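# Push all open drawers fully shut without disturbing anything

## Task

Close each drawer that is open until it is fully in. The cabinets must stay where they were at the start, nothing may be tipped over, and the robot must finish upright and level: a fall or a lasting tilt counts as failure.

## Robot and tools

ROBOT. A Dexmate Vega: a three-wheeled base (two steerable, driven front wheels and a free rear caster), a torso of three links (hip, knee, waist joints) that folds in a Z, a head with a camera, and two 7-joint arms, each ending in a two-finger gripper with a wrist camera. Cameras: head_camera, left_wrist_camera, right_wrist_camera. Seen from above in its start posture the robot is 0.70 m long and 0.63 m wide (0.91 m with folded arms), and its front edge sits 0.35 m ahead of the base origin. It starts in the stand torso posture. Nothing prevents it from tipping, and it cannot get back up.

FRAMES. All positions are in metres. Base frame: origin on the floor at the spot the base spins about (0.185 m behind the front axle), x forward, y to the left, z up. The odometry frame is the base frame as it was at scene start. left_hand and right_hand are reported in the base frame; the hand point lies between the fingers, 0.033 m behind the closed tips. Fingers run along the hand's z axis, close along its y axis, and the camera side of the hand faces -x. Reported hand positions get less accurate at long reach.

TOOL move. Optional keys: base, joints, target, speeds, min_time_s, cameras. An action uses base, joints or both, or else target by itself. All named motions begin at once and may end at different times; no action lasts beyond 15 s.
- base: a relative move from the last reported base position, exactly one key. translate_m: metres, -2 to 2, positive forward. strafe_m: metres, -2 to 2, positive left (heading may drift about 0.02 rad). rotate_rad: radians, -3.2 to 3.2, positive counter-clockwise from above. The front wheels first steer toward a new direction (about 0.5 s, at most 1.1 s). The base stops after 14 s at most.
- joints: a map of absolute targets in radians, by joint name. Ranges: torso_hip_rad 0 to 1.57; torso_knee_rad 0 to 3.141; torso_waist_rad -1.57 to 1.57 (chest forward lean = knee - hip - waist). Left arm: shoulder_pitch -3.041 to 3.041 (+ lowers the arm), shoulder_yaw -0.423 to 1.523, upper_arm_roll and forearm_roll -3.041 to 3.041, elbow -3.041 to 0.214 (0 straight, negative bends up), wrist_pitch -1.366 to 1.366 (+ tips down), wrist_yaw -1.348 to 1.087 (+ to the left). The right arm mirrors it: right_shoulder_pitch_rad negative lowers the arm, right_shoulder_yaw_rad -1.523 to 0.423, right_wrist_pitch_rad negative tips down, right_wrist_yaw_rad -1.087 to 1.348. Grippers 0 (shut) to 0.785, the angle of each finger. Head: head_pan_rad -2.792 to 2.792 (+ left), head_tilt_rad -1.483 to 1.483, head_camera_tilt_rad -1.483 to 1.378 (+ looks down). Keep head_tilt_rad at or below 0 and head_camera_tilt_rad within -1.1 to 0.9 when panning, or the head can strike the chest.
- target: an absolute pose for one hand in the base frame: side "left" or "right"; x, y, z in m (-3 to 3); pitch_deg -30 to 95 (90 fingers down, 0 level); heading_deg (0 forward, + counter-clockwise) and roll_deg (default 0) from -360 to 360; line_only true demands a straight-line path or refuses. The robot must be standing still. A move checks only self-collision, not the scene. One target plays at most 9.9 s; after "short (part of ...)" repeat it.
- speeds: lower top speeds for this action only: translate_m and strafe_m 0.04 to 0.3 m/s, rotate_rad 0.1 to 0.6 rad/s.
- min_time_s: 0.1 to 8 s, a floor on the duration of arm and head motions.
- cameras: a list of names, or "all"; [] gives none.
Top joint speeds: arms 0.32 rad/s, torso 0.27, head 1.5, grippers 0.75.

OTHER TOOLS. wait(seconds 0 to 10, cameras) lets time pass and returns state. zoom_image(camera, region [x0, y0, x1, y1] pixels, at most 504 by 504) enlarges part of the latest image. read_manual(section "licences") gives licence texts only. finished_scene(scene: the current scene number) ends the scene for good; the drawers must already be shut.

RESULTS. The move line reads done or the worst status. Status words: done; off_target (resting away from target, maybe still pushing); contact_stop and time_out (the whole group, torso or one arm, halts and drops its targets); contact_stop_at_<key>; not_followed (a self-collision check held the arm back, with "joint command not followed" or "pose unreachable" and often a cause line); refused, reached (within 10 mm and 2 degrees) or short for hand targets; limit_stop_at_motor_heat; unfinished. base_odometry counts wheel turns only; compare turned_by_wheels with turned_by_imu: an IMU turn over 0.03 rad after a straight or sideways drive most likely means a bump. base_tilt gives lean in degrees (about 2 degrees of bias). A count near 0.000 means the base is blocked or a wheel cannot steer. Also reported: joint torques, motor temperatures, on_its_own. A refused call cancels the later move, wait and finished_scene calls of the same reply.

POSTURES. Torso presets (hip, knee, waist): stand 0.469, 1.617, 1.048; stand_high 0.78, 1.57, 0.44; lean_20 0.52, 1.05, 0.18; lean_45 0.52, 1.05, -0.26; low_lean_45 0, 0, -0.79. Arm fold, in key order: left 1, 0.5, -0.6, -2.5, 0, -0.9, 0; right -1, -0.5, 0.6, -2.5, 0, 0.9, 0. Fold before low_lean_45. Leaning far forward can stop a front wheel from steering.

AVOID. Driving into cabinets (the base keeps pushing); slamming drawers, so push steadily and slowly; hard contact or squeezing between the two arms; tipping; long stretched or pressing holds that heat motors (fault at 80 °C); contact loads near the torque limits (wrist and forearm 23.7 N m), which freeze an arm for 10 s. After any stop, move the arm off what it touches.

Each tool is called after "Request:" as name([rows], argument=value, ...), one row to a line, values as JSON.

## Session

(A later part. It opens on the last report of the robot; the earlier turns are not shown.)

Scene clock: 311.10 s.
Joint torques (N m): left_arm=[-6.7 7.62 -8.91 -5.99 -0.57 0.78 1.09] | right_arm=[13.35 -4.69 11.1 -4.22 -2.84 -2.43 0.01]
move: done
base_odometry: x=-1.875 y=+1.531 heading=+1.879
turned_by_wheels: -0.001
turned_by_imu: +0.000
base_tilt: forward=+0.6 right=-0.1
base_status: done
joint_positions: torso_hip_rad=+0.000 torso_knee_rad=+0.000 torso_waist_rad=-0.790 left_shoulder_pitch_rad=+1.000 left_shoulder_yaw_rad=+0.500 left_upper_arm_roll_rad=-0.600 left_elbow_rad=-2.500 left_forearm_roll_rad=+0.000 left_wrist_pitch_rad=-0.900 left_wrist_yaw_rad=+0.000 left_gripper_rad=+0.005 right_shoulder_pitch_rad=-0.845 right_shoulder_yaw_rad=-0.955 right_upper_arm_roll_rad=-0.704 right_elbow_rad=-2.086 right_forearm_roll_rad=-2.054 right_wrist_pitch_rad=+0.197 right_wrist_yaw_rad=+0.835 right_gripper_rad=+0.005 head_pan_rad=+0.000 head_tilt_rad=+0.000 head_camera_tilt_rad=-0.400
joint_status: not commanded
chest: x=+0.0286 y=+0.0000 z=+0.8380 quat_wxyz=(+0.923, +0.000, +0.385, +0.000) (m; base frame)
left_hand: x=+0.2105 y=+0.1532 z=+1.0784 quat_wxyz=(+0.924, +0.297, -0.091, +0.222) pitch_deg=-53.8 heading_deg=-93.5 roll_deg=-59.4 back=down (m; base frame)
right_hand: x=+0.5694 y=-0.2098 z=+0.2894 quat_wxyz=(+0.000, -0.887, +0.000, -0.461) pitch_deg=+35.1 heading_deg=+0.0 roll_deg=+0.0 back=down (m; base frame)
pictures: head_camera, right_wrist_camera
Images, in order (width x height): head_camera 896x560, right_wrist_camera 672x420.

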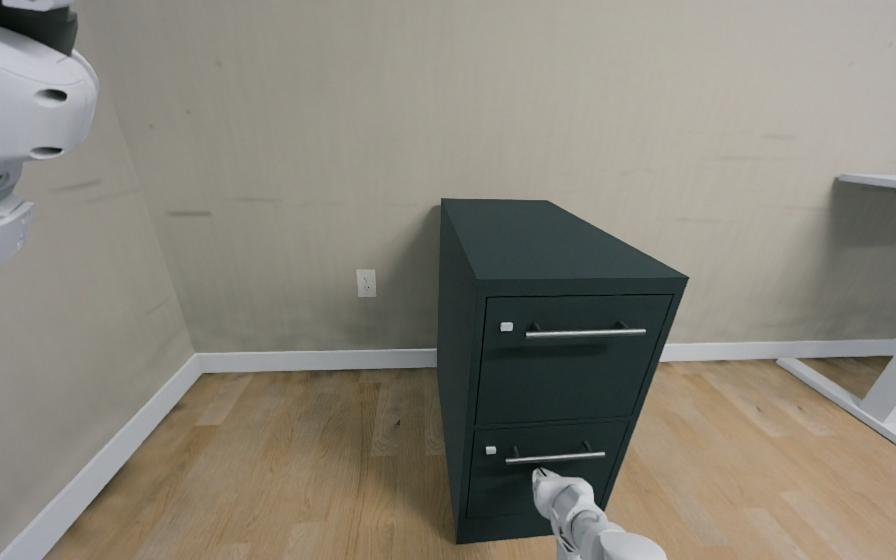

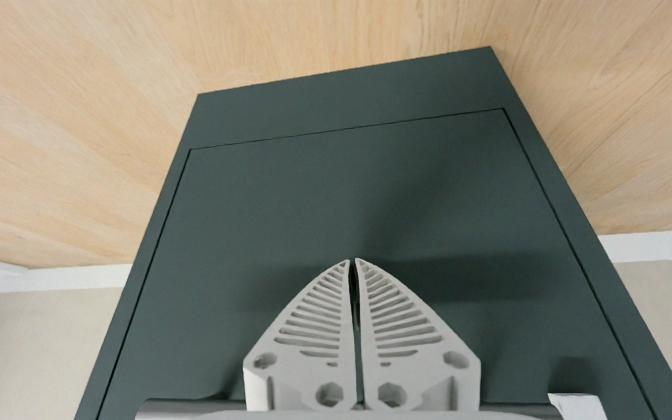

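Request:
move(base={"translate_m":-0.8}, cameras=["head_camera"])

Request:
move(joints={"torso_hip_rad":0,"torso_knee_rad":0.5,"torso_waist_rad":0,"head_camera_tilt_rad":-0.1}, base={"rotate_rad":1.56}, cameras=[])

Request:
move(base={"translate_m":-1.2}, cameras=["head_camera"])

Request:
move(base={"strafe_m":1.7}, cameras=["head_camera"])

Scene clock: 332.67 s.
Joint torques (N m): left_arm=[-7.48 7.58 -6.32 -4.82 -0.8 1.51 1.51] | right_arm=[11.58 -4 11.02 -6.96 -1.57 -2 0.09]
move: done
base_odometry: x=-1.630 y=+0.770 heading=+1.879
turned_by_wheels: -0.001
turned_by_imu: +0.000
base_tilt: forward=+0.6 right=-0.1
base_status: done
joint_positions: torso_hip_rad=+0.000 torso_knee_rad=+0.000 torso_waist_rad=-0.790 left_shoulder_pitch_rad=+1.000 left_shoulder_yaw_rad=+0.500 left_upper_arm_roll_rad=-0.600 left_elbow_rad=-2.500 left_forearm_roll_rad=+0.000 left_wrist_pitch_rad=-0.900 left_wrist_yaw_rad=+0.000 left_gripper_rad=+0.005 right_shoulder_pitch_rad=-0.845 right_shoulder_yaw_rad=-0.955 right_upper_arm_roll_rad=-0.704 right_elbow_rad=-2.086 right_forearm_roll_rad=-2.055 right_wrist_pitch_rad=+0.197 right_wrist_yaw_rad=+0.835 right_gripper_rad=+0.005 head_pan_rad=+0.000 head_tilt_rad=+0.000 head_camera_tilt_rad=-0.400
joint_status: not commanded
chest: x=+0.0286 y=+0.0000 z=+0.8380 quat_wxyz=(+0.923, +0.000, +0.385, +0.000) (m; base frame)
left_hand: x=+0.2105 y=+0.1532 z=+1.0784 quat_wxyz=(+0.924, +0.297, -0.091, +0.222) pitch_deg=-53.8 heading_deg=-93.5 roll_deg=-59.4 back=down (m; base frame)
right_hand: x=+0.5695 y=-0.2098 z=+0.2896 quat_wxyz=(+0.000, -0.887, +0.000, -0.461) pitch_deg=+35.1 heading_deg=+0.0 roll_deg=+0.0 back=down (m; base frame)
pictures: head_camera
Images, in order (width x height): head_camera 896x560.

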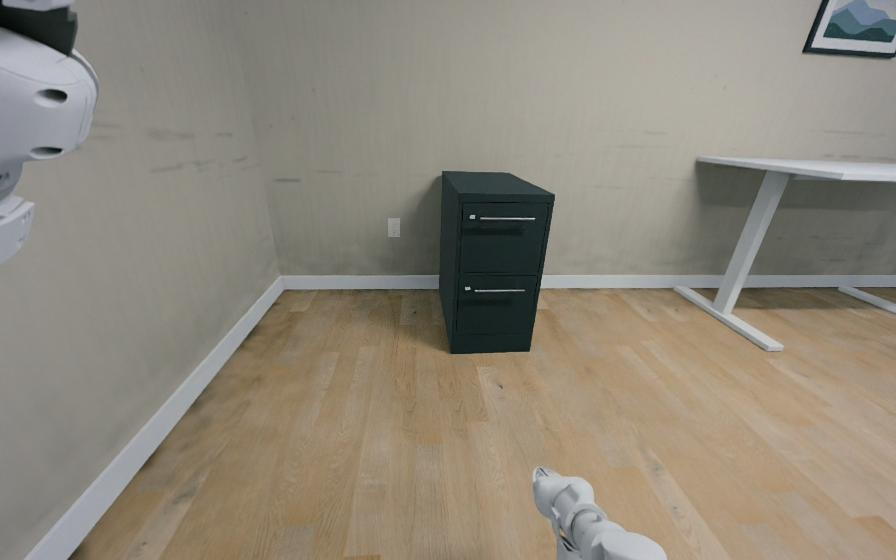

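Scene clock: 336.87 s.
Joint torques (N m): left_arm=[-7.45 10.48 -6.35 -2.61 -0.64 2.1 0.27] | right_arm=[15.86 -3.73 12.95 -4.45 -1.72 -2.39 0.01]
move: done
base_odometry: x=-1.629 y=+0.770 heading=-2.842
turned_by_wheels: +1.562
turned_by_imu: +1.530
base_tilt: forward=+0.7 right=-0.1
base_status: done
joint_positions: torso_hip_rad=+0.000 torso_knee_rad=+0.500 torso_waist_rad=+0.000 left_shoulder_pitch_rad=+1.000 left_shoulder_yaw_rad=+0.500 left_upper_arm_roll_rad=-0.600 left_elbow_rad=-2.500 left_forearm_roll_rad=+0.000 left_wrist_pitch_rad=-0.900 left_wrist_yaw_rad=+0.000 left_gripper_rad=+0.005 right_shoulder_pitch_rad=-0.845 right_shoulder_yaw_rad=-0.955 right_upper_arm_roll_rad=-0.704 right_elbow_rad=-2.085 right_forearm_roll_rad=-2.055 right_wrist_pitch_rad=+0.197 right_wrist_yaw_rad=+0.835 right_gripper_rad=+0.005 head_pan_rad=+0.000 head_tilt_rad=+0.000 head_camera_tilt_rad=-0.100
joint_status: all done
chest: x=+0.0121 y=+0.0000 z=+1.0850 quat_wxyz=(+0.969, +0.000, +0.247, +0.000) (m; base frame)
left_hand: x=+0.1178 y=+0.1532 z=+1.3673 quat_wxyz=(+0.901, +0.262, -0.224, +0.263) pitch_deg=-49.7 heading_deg=-114.2 roll_deg=-33.3 back=down (m; base frame)
right_hand: x=+0.6873 y=-0.2098 z=+0.7141 quat_wxyz=(+0.000, -0.811, +0.000, -0.585) pitch_deg=+18.4 heading_deg=+0.0 roll_deg=+0.0 back=down (m; base frame)
pictures: none
No camera images: "cameras" was empty.

Scene clock: 342.73 s.
Joint torques (N m): left_arm=[-6.41 6.25 -3.97 -2.89 -1.18 1.54 0.81] | right_arm=[16.8 -4.36 13.08 -5.9 -1.7 -1.98 0.02]
move: done
base_odometry: x=-0.484 y=+1.128 heading=-2.842
turned_by_wheels: +0.001
turned_by_imu: +0.001
base_tilt: forward=+0.7 right=-0.1
base_status: done
joint_positions: torso_hip_rad=+0.000 torso_knee_rad=+0.500 torso_waist_rad=+0.000 left_shoulder_pitch_rad=+1.000 left_shoulder_yaw_rad=+0.500 left_upper_arm_roll_rad=-0.600 left_elbow_rad=-2.500 left_forearm_roll_rad=+0.000 left_wrist_pitch_rad=-0.900 left_wrist_yaw_rad=+0.000 left_gripper_rad=+0.005 right_shoulder_pitch_rad=-0.845 right_shoulder_yaw_rad=-0.955 right_upper_arm_roll_rad=-0.704 right_elbow_rad=-2.085 right_forearm_roll_rad=-2.055 right_wrist_pitch_rad=+0.197 right_wrist_yaw_rad=+0.835 right_gripper_rad=+0.005 head_pan_rad=+0.000 head_tilt_rad=+0.000 head_camera_tilt_rad=-0.100
joint_status: not commanded
chest: x=+0.0122 y=+0.0000 z=+1.0850 quat_wxyz=(+0.969, +0.000, +0.247, +0.000) (m; base frame)
left_hand: x=+0.1178 y=+0.1532 z=+1.3673 quat_wxyz=(+0.901, +0.262, -0.224, +0.263) pitch_deg=-49.7 heading_deg=-114.2 roll_deg=-33.3 back=down (m; base frame)
right_hand: x=+0.6874 y=-0.2098 z=+0.7141 quat_wxyz=(+0.000, -0.811, +0.000, -0.585) pitch_deg=+18.4 heading_deg=+0.0 roll_deg=+0.0 back=down (m; base frame)
pictures: head_camera
Images, in order (width x height): head_camera 896x560.

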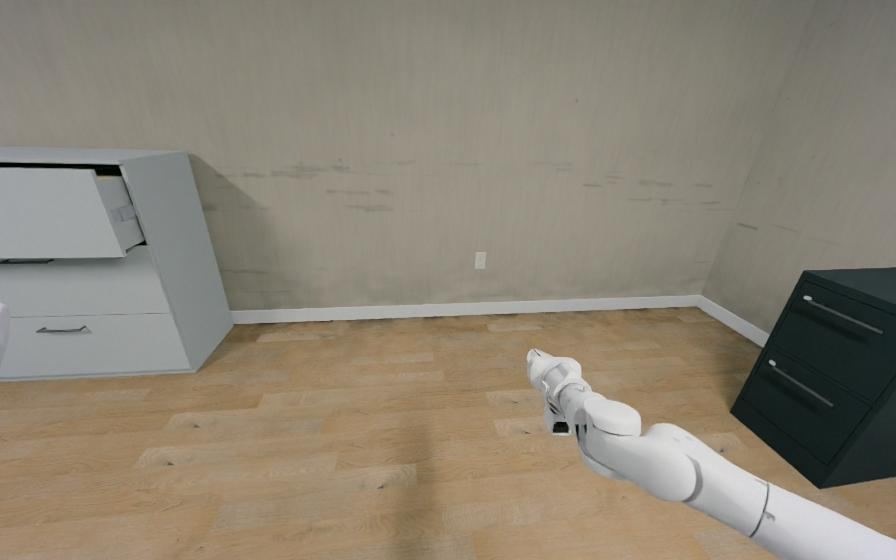

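Scene clock: 350.70 s.
Joint torques (N m): left_arm=[-6.04 7.37 -6.49 -2.55 -0.77 1.22 0.7] | right_arm=[16.07 -3.9 13.26 -4.4 -1.77 -2.26 0.14]
move: done
base_odometry: x=+0.031 y=-0.490 heading=-2.829
turned_by_wheels: +0.013
turned_by_imu: +0.000
base_tilt: forward=+0.6 right=-0.1
base_status: done
joint_positions: torso_hip_rad=+0.000 torso_knee_rad=+0.500 torso_waist_rad=+0.000 left_shoulder_pitch_rad=+1.000 left_shoulder_yaw_rad=+0.500 left_upper_arm_roll_rad=-0.600 left_elbow_rad=-2.500 left_forearm_roll_rad=+0.000 left_wrist_pitch_rad=-0.900 left_wrist_yaw_rad=+0.000 left_gripper_rad=+0.005 right_shoulder_pitch_rad=-0.845 right_shoulder_yaw_rad=-0.955 right_upper_arm_roll_rad=-0.704 right_elbow_rad=-2.085 right_forearm_roll_rad=-2.055 right_wrist_pitch_rad=+0.197 right_wrist_yaw_rad=+0.835 right_gripper_rad=+0.005 head_pan_rad=+0.000 head_tilt_rad=+0.000 head_camera_tilt_rad=-0.100
joint_status: not commanded
chest: x=+0.0122 y=+0.0000 z=+1.0850 quat_wxyz=(+0.969, +0.000, +0.247, +0.000) (m; base frame)
left_hand: x=+0.1178 y=+0.1532 z=+1.3673 quat_wxyz=(+0.901, +0.262, -0.224, +0.263) pitch_deg=-49.7 heading_deg=-114.2 roll_deg=-33.3 back=down (m; base frame)
right_hand: x=+0.6874 y=-0.2098 z=+0.7140 quat_wxyz=(+0.000, -0.811, +0.000, -0.585) pitch_deg=+18.4 heading_deg=+0.0 roll_deg=+0.0 back=down (m; base frame)
pictures: head_camera
Images, in order (width x height): head_camera 896x560.

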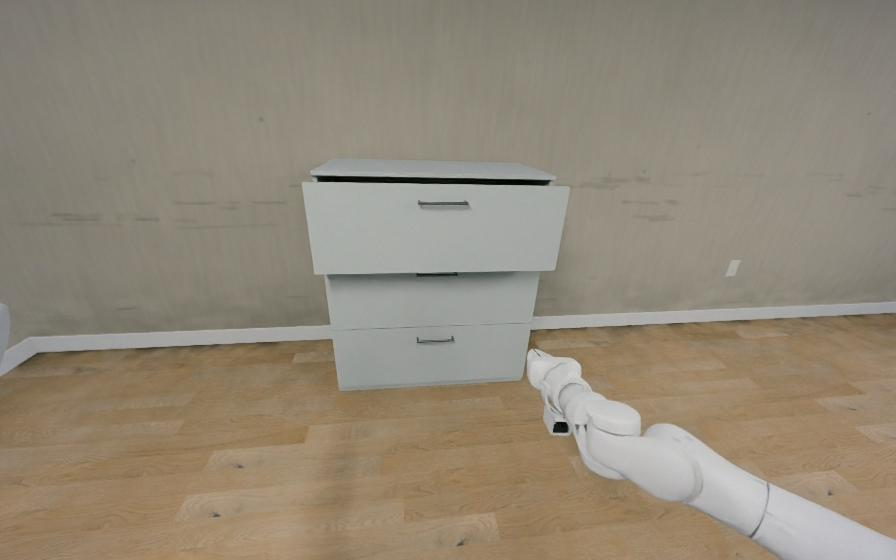

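Request:
move(base={"rotate_rad":0.08}, cameras=[])

Request:
move(base={"strafe_m":0.15}, cameras=[])

Request:
move(target={"side":"right","x":0.7,"y":-0.15,"z":0.82,"pitch_deg":20,"heading_deg":0,"roll_deg":180}, cameras=["head_camera","right_wrist_camera"])

Request:
move(base={"translate_m":0.5}, speeds={"translate_m":0.15}, cameras=["head_camera","right_wrist_camera"])

Scene clock: 364.13 s.
Joint torques (N m): left_arm=[-7.61 6.05 -4.51 -3.34 -0.89 0.92 1.7] | right_arm=[15.81 -3.87 12.99 -5.13 -1.75 -2.02 0.11]
move: done
base_odometry: x=+0.031 y=-0.490 heading=-2.749
turned_by_wheels: +0.080
turned_by_imu: +0.079
base_tilt: forward=+0.7 right=+0.0
base_status: done
joint_positions: torso_hip_rad=+0.000 torso_knee_rad=+0.500 torso_waist_rad=+0.000 left_shoulder_pitch_rad=+1.000 left_shoulder_yaw_rad=+0.500 left_upper_arm_roll_rad=-0.600 left_elbow_rad=-2.500 left_forearm_roll_rad=+0.000 left_wrist_pitch_rad=-0.900 left_wrist_yaw_rad=+0.000 left_gripper_rad=+0.005 right_shoulder_pitch_rad=-0.845 right_shoulder_yaw_rad=-0.955 right_upper_arm_roll_rad=-0.704 right_elbow_rad=-2.085 right_forearm_roll_rad=-2.055 right_wrist_pitch_rad=+0.197 right_wrist_yaw_rad=+0.835 right_gripper_rad=+0.005 head_pan_rad=+0.000 head_tilt_rad=+0.000 head_camera_tilt_rad=-0.100
joint_status: not commanded
chest: x=+0.0122 y=+0.0000 z=+1.0850 quat_wxyz=(+0.969, +0.000, +0.247, +0.000) (m; base frame)
left_hand: x=+0.1178 y=+0.1532 z=+1.3673 quat_wxyz=(+0.901, +0.262, -0.224, +0.263) pitch_deg=-49.7 heading_deg=-114.2 roll_deg=-33.3 back=down (m; base frame)
right_hand: x=+0.6874 y=-0.2098 z=+0.7140 quat_wxyz=(+0.000, -0.811, +0.000, -0.585) pitch_deg=+18.4 heading_deg=+0.0 roll_deg=+0.0 back=down (m; base frame)
pictures: none
No camera images: "cameras" was empty.

Scene clock: 366.33 s.
Joint torques (N m): left_arm=[-7.03 9 -4.22 -2.8 -1.08 1.45 0.33] | right_arm=[16.42 -3.66 13.12 -5.27 -1.71 -2.19 0.12]
move: done
base_odometry: x=+0.089 y=-0.628 heading=-2.747
turned_by_wheels: +0.002
turned_by_imu: +0.001
base_tilt: forward=+0.6 right=-0.1
base_status: done
joint_positions: torso_hip_rad=+0.000 torso_knee_rad=+0.500 torso_waist_rad=+0.000 left_shoulder_pitch_rad=+1.000 left_shoulder_yaw_rad=+0.500 left_upper_arm_roll_rad=-0.600 left_elbow_rad=-2.500 left_forearm_roll_rad=+0.000 left_wrist_pitch_rad=-0.900 left_wrist_yaw_rad=+0.000 left_gripper_rad=+0.005 right_shoulder_pitch_rad=-0.845 right_shoulder_yaw_rad=-0.955 right_upper_arm_roll_rad=-0.704 right_elbow_rad=-2.085 right_forearm_roll_rad=-2.055 right_wrist_pitch_rad=+0.197 right_wrist_yaw_rad=+0.835 right_gripper_rad=+0.005 head_pan_rad=+0.000 head_tilt_rad=+0.000 head_camera_tilt_rad=-0.100
joint_status: not commanded
chest: x=+0.0122 y=+0.0000 z=+1.0850 quat_wxyz=(+0.969, +0.000, +0.247, +0.000) (m; base frame)
left_hand: x=+0.1178 y=+0.1532 z=+1.3673 quat_wxyz=(+0.901, +0.262, -0.224, +0.263) pitch_deg=-49.7 heading_deg=-114.2 roll_deg=-33.3 back=down (m; base frame)
right_hand: x=+0.6874 y=-0.2098 z=+0.7140 quat_wxyz=(+0.000, -0.811, +0.000, -0.585) pitch_deg=+18.4 heading_deg=+0.0 roll_deg=+0.0 back=down (m; base frame)
pictures: none
No camera images: "cameras" was empty.

Scene clock: 369.20 s.
Joint torques (N m): left_arm=[-9.21 8.88 -3.43 -0.93 -0.2 1.6 0.59] | right_arm=[21.58 0.84 13.68 -9.22 -1.06 -1.69 0.34]
move: done
base_odometry: x=+0.089 y=-0.628 heading=-2.747
turned_by_wheels: +0.000
turned_by_imu: +0.000
base_tilt: forward=+0.7 right=-0.1
base_status: not commanded
joint_positions: torso_hip_rad=+0.000 torso_knee_rad=+0.500 torso_waist_rad=+0.000 left_shoulder_pitch_rad=+1.000 left_shoulder_yaw_rad=+0.500 left_upper_arm_roll_rad=-0.600 left_elbow_rad=-2.500 left_forearm_roll_rad=+0.000 left_wrist_pitch_rad=-0.900 left_wrist_yaw_rad=+0.000 left_gripper_rad=+0.005 right_shoulder_pitch_rad=-0.606 right_shoulder_yaw_rad=-0.818 right_upper_arm_roll_rad=-0.668 right_elbow_rad=-2.221 right_forearm_roll_rad=-1.820 right_wrist_pitch_rad=+0.514 right_wrist_yaw_rad=+1.108 right_gripper_rad=+0.005 head_pan_rad=+0.000 head_tilt_rad=+0.000 head_camera_tilt_rad=-0.100
joint_status: not commanded
chest: x=+0.0122 y=+0.0000 z=+1.0850 quat_wxyz=(+0.969, +0.000, +0.247, +0.000) (m; base frame)
left_hand: x=+0.1178 y=+0.1532 z=+1.3673 quat_wxyz=(+0.901, +0.262, -0.224, +0.263) pitch_deg=-49.7 heading_deg=-114.2 roll_deg=-33.3 back=down (m; base frame)
right_hand: x=+0.6998 y=-0.1512 z=+0.8171 quat_wxyz=(+0.000, -0.819, +0.000, -0.573) pitch_deg=+20.1 heading_deg=+0.0 roll_deg=+0.0 back=down (m; base frame)
right_hand_status: reached (straight line, planned for 1.3 s): 3 mm and 0.1 deg off.
pictures: head_camera, right_wrist_camera
Images, in order (width x height): head_camera 896x560, right_wrist_camera 672x420.

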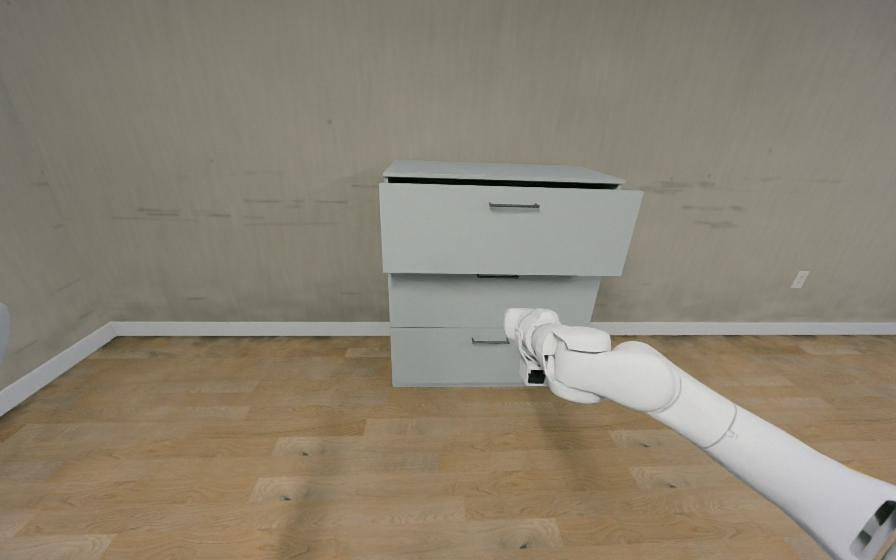

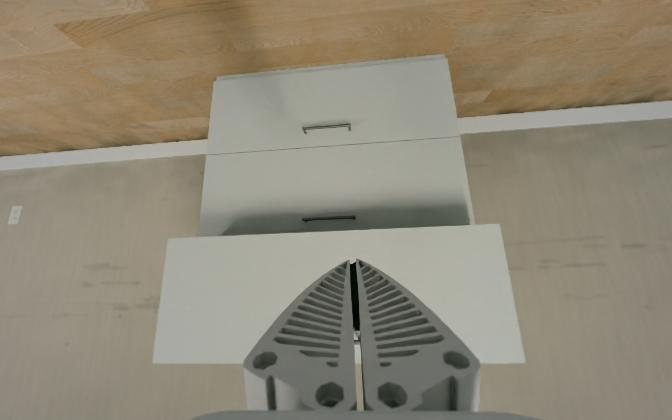

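Scene clock: 374.50 s.
Joint torques (N m): left_arm=[-6.67 5.8 -3.26 -4.85 -0.68 0.62 0.77] | right_arm=[18.9 -1.28 13.45 -4.11 -1.81 -1.34 -0.22]
move: done
base_odometry: x=-0.372 y=-0.822 heading=-2.747
turned_by_wheels: +0.000
turned_by_imu: +0.002
base_tilt: forward=+0.7 right=+0.0
base_status: done
joint_positions: torso_hip_rad=+0.000 torso_knee_rad=+0.500 torso_waist_rad=+0.000 left_shoulder_pitch_rad=+1.000 left_shoulder_yaw_rad=+0.500 left_upper_arm_roll_rad=-0.600 left_elbow_rad=-2.500 left_forearm_roll_rad=+0.000 left_wrist_pitch_rad=-0.900 left_wrist_yaw_rad=+0.000 left_gripper_rad=+0.005 right_shoulder_pitch_rad=-0.601 right_shoulder_yaw_rad=-0.814 right_upper_arm_roll_rad=-0.667 right_elbow_rad=-2.223 right_forearm_roll_rad=-1.815 right_wrist_pitch_rad=+0.520 right_wrist_yaw_rad=+1.114 right_gripper_rad=+0.005 head_pan_rad=+0.000 head_tilt_rad=+0.000 head_camera_tilt_rad=-0.100
joint_status: not commanded
chest: x=+0.0122 y=+0.0000 z=+1.0850 quat_wxyz=(+0.969, +0.000, +0.247, +0.000) (m; base frame)
left_hand: x=+0.1178 y=+0.1532 z=+1.3673 quat_wxyz=(+0.901, +0.262, -0.224, +0.263) pitch_deg=-49.7 heading_deg=-114.2 roll_deg=-33.3 back=down (m; base frame)
right_hand: x=+0.6997 y=-0.1498 z=+0.8194 quat_wxyz=(+0.000, -0.819, +0.000, -0.573) pitch_deg=+20.1 heading_deg=+0.0 roll_deg=+0.0 back=down (m; base frame)
pictures: head_camera, right_wrist_camera
Images, in order (width x height): head_camera 896x560, right_wrist_camera 672x420.

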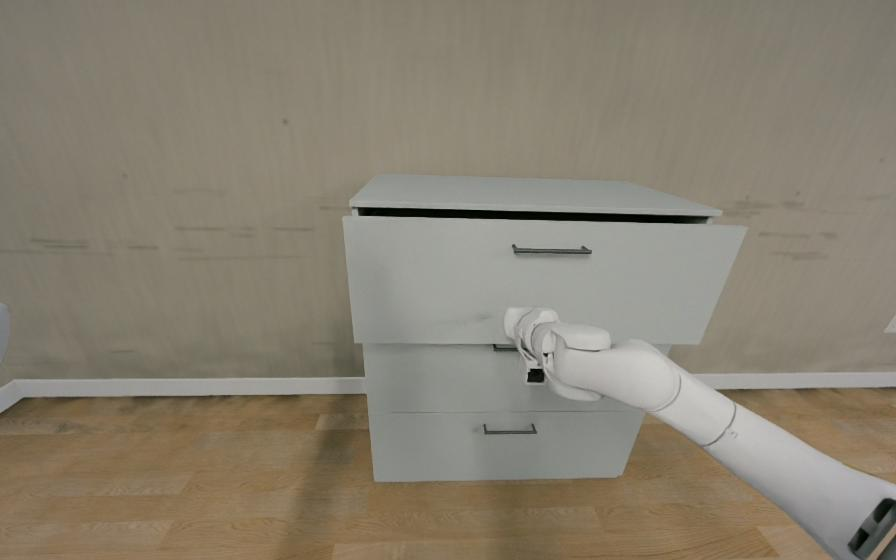

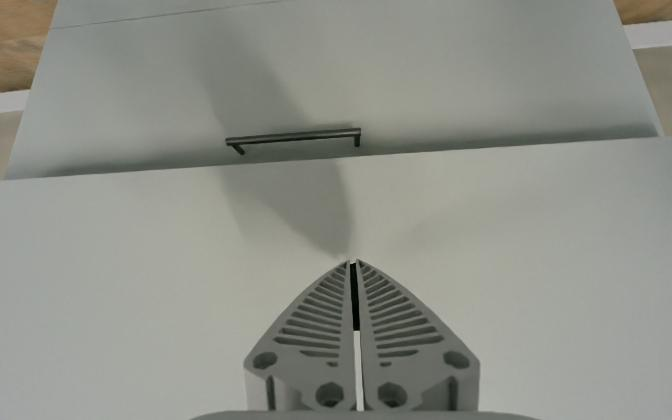

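Request:
move(base={"translate_m":0.14}, speeds={"translate_m":0.08}, cameras=["head_camera","right_wrist_camera"])

Request:
zoom_image(camera="head_camera", region=[330, 180, 780, 440])

Scene clock: 379.80 s.
Joint torques (N m): left_arm=[-8.11 5.4 -4.7 -1.82 -0.7 1.47 0.66] | right_arm=[19.38 -2.22 18.51 9.45 -9.9 -4.73 -1.51]
move: done
base_odometry: x=-0.500 y=-0.876 heading=-2.748
turned_by_wheels: -0.001
turned_by_imu: -0.001
base_tilt: forward=+0.5 right=+0.0
base_status: done
joint_positions: torso_hip_rad=+0.000 torso_knee_rad=+0.499 torso_waist_rad=+0.000 left_shoulder_pitch_rad=+1.000 left_shoulder_yaw_rad=+0.500 left_upper_arm_roll_rad=-0.600 left_elbow_rad=-2.500 left_forearm_roll_rad=+0.000 left_wrist_pitch_rad=-0.900 left_wrist_yaw_rad=+0.000 left_gripper_rad=+0.005 right_shoulder_pitch_rad=-0.601 right_shoulder_yaw_rad=-0.814 right_upper_arm_roll_rad=-0.668 right_elbow_rad=-2.224 right_forearm_roll_rad=-1.814 right_wrist_pitch_rad=+0.521 right_wrist_yaw_rad=+1.114 right_gripper_rad=+0.005 head_pan_rad=+0.000 head_tilt_rad=+0.000 head_camera_tilt_rad=-0.100
joint_status: not commanded
chest: x=+0.0112 y=+0.0000 z=+1.0850 quat_wxyz=(+0.969, +0.000, +0.247, +0.000) (m; base frame)
left_hand: x=+0.1164 y=+0.1532 z=+1.3675 quat_wxyz=(+0.901, +0.262, -0.224, +0.263) pitch_deg=-49.6 heading_deg=-114.3 roll_deg=-33.1 back=down (m; base frame)
right_hand: x=+0.6986 y=-0.1490 z=+0.8200 quat_wxyz=(+0.001, -0.820, -0.001, -0.573) pitch_deg=+20.1 heading_deg=+0.1 roll_deg=+0.0 back=down (m; base frame)
pictures: head_camera, right_wrist_camera
Images, in order (width x height): head_camera 896x560, right_wrist_camera 672x420.

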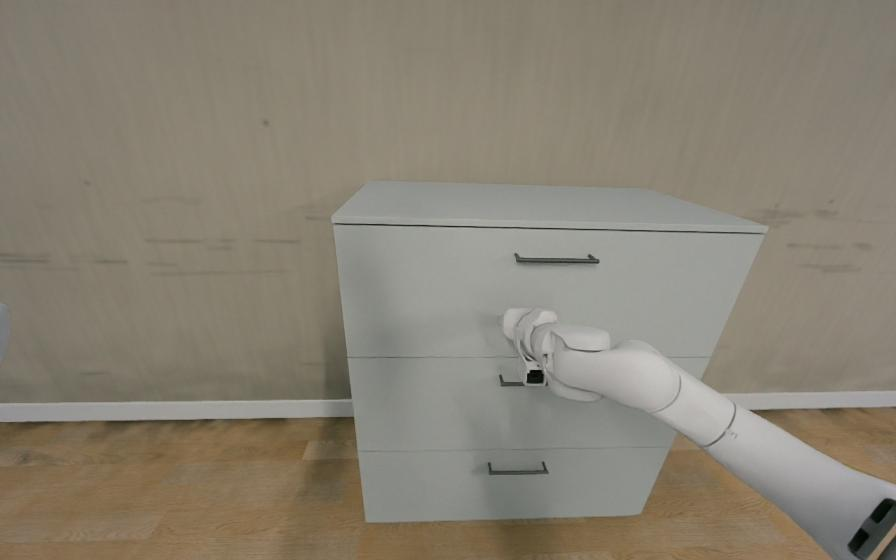

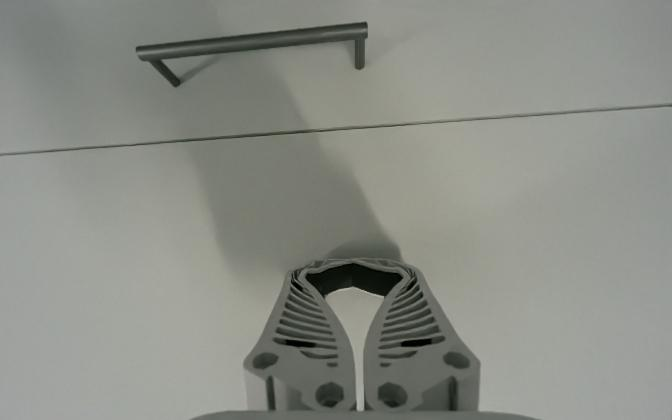

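Scaled by 1.120 from the camera's 896x560 image, which has a finer 960x600 frame.

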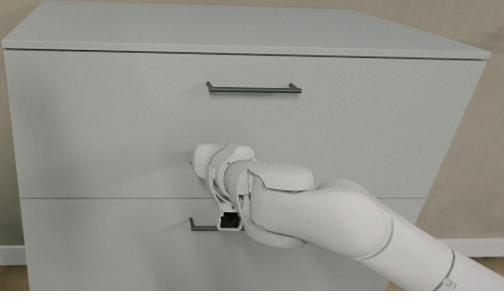

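Request:
move(base={"translate_m":-0.3}, speeds={"translate_m":0.1}, cameras=["head_camera"])

Request:
finished_scene(scene=1)

Scene clock: 386.33 s.
Joint torques (N m): left_arm=[-8.44 8.54 -6.61 -3.48 -1.34 0.81 0.39] | right_arm=[20.39 -3.06 13.95 -4.05 -1.89 -1.78 -0.14]
move: done
base_odometry: x=-0.224 y=-0.760 heading=-2.748
turned_by_wheels: +0.000
turned_by_imu: +0.001
base_tilt: forward=+0.7 right=+0.0
base_status: done
joint_positions: torso_hip_rad=+0.000 torso_knee_rad=+0.500 torso_waist_rad=+0.000 left_shoulder_pitch_rad=+1.000 left_shoulder_yaw_rad=+0.500 left_upper_arm_roll_rad=-0.600 left_elbow_rad=-2.500 left_forearm_roll_rad=+0.000 left_wrist_pitch_rad=-0.900 left_wrist_yaw_rad=+0.000 left_gripper_rad=+0.005 right_shoulder_pitch_rad=-0.601 right_shoulder_yaw_rad=-0.814 right_upper_arm_roll_rad=-0.667 right_elbow_rad=-2.223 right_forearm_roll_rad=-1.815 right_wrist_pitch_rad=+0.520 right_wrist_yaw_rad=+1.114 right_gripper_rad=+0.005 head_pan_rad=+0.000 head_tilt_rad=+0.000 head_camera_tilt_rad=-0.100
joint_status: not commanded
chest: x=+0.0121 y=+0.0000 z=+1.0850 quat_wxyz=(+0.969, +0.000, +0.247, +0.000) (m; base frame)
left_hand: x=+0.1176 y=+0.1532 z=+1.3674 quat_wxyz=(+0.901, +0.262, -0.224, +0.263) pitch_deg=-49.7 heading_deg=-114.2 roll_deg=-33.3 back=down (m; base frame)
right_hand: x=+0.6997 y=-0.1498 z=+0.8195 quat_wxyz=(+0.000, -0.819, +0.000, -0.573) pitch_deg=+20.1 heading_deg=+0.0 roll_deg=+0.0 back=down (m; base frame)
pictures: head_camera
Images, in order (width x height): head_camera 896x560.

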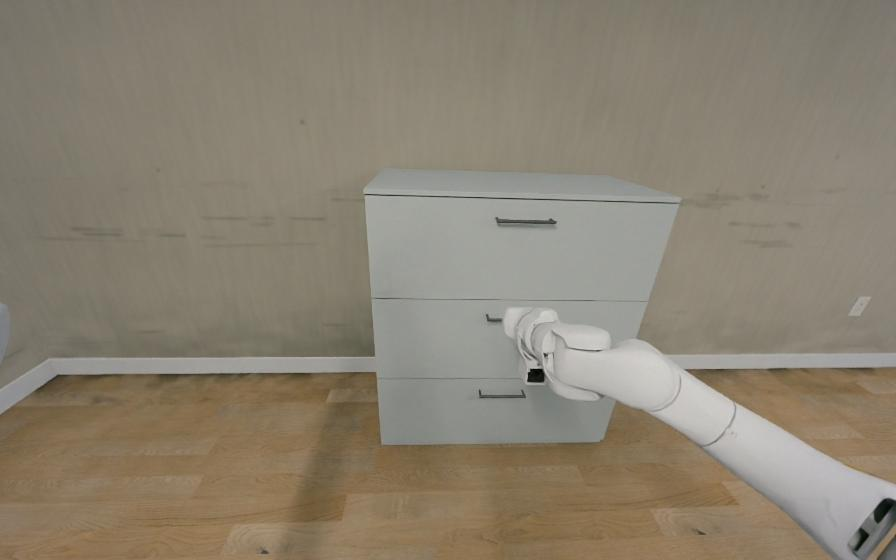

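The scene is finished: the task was done.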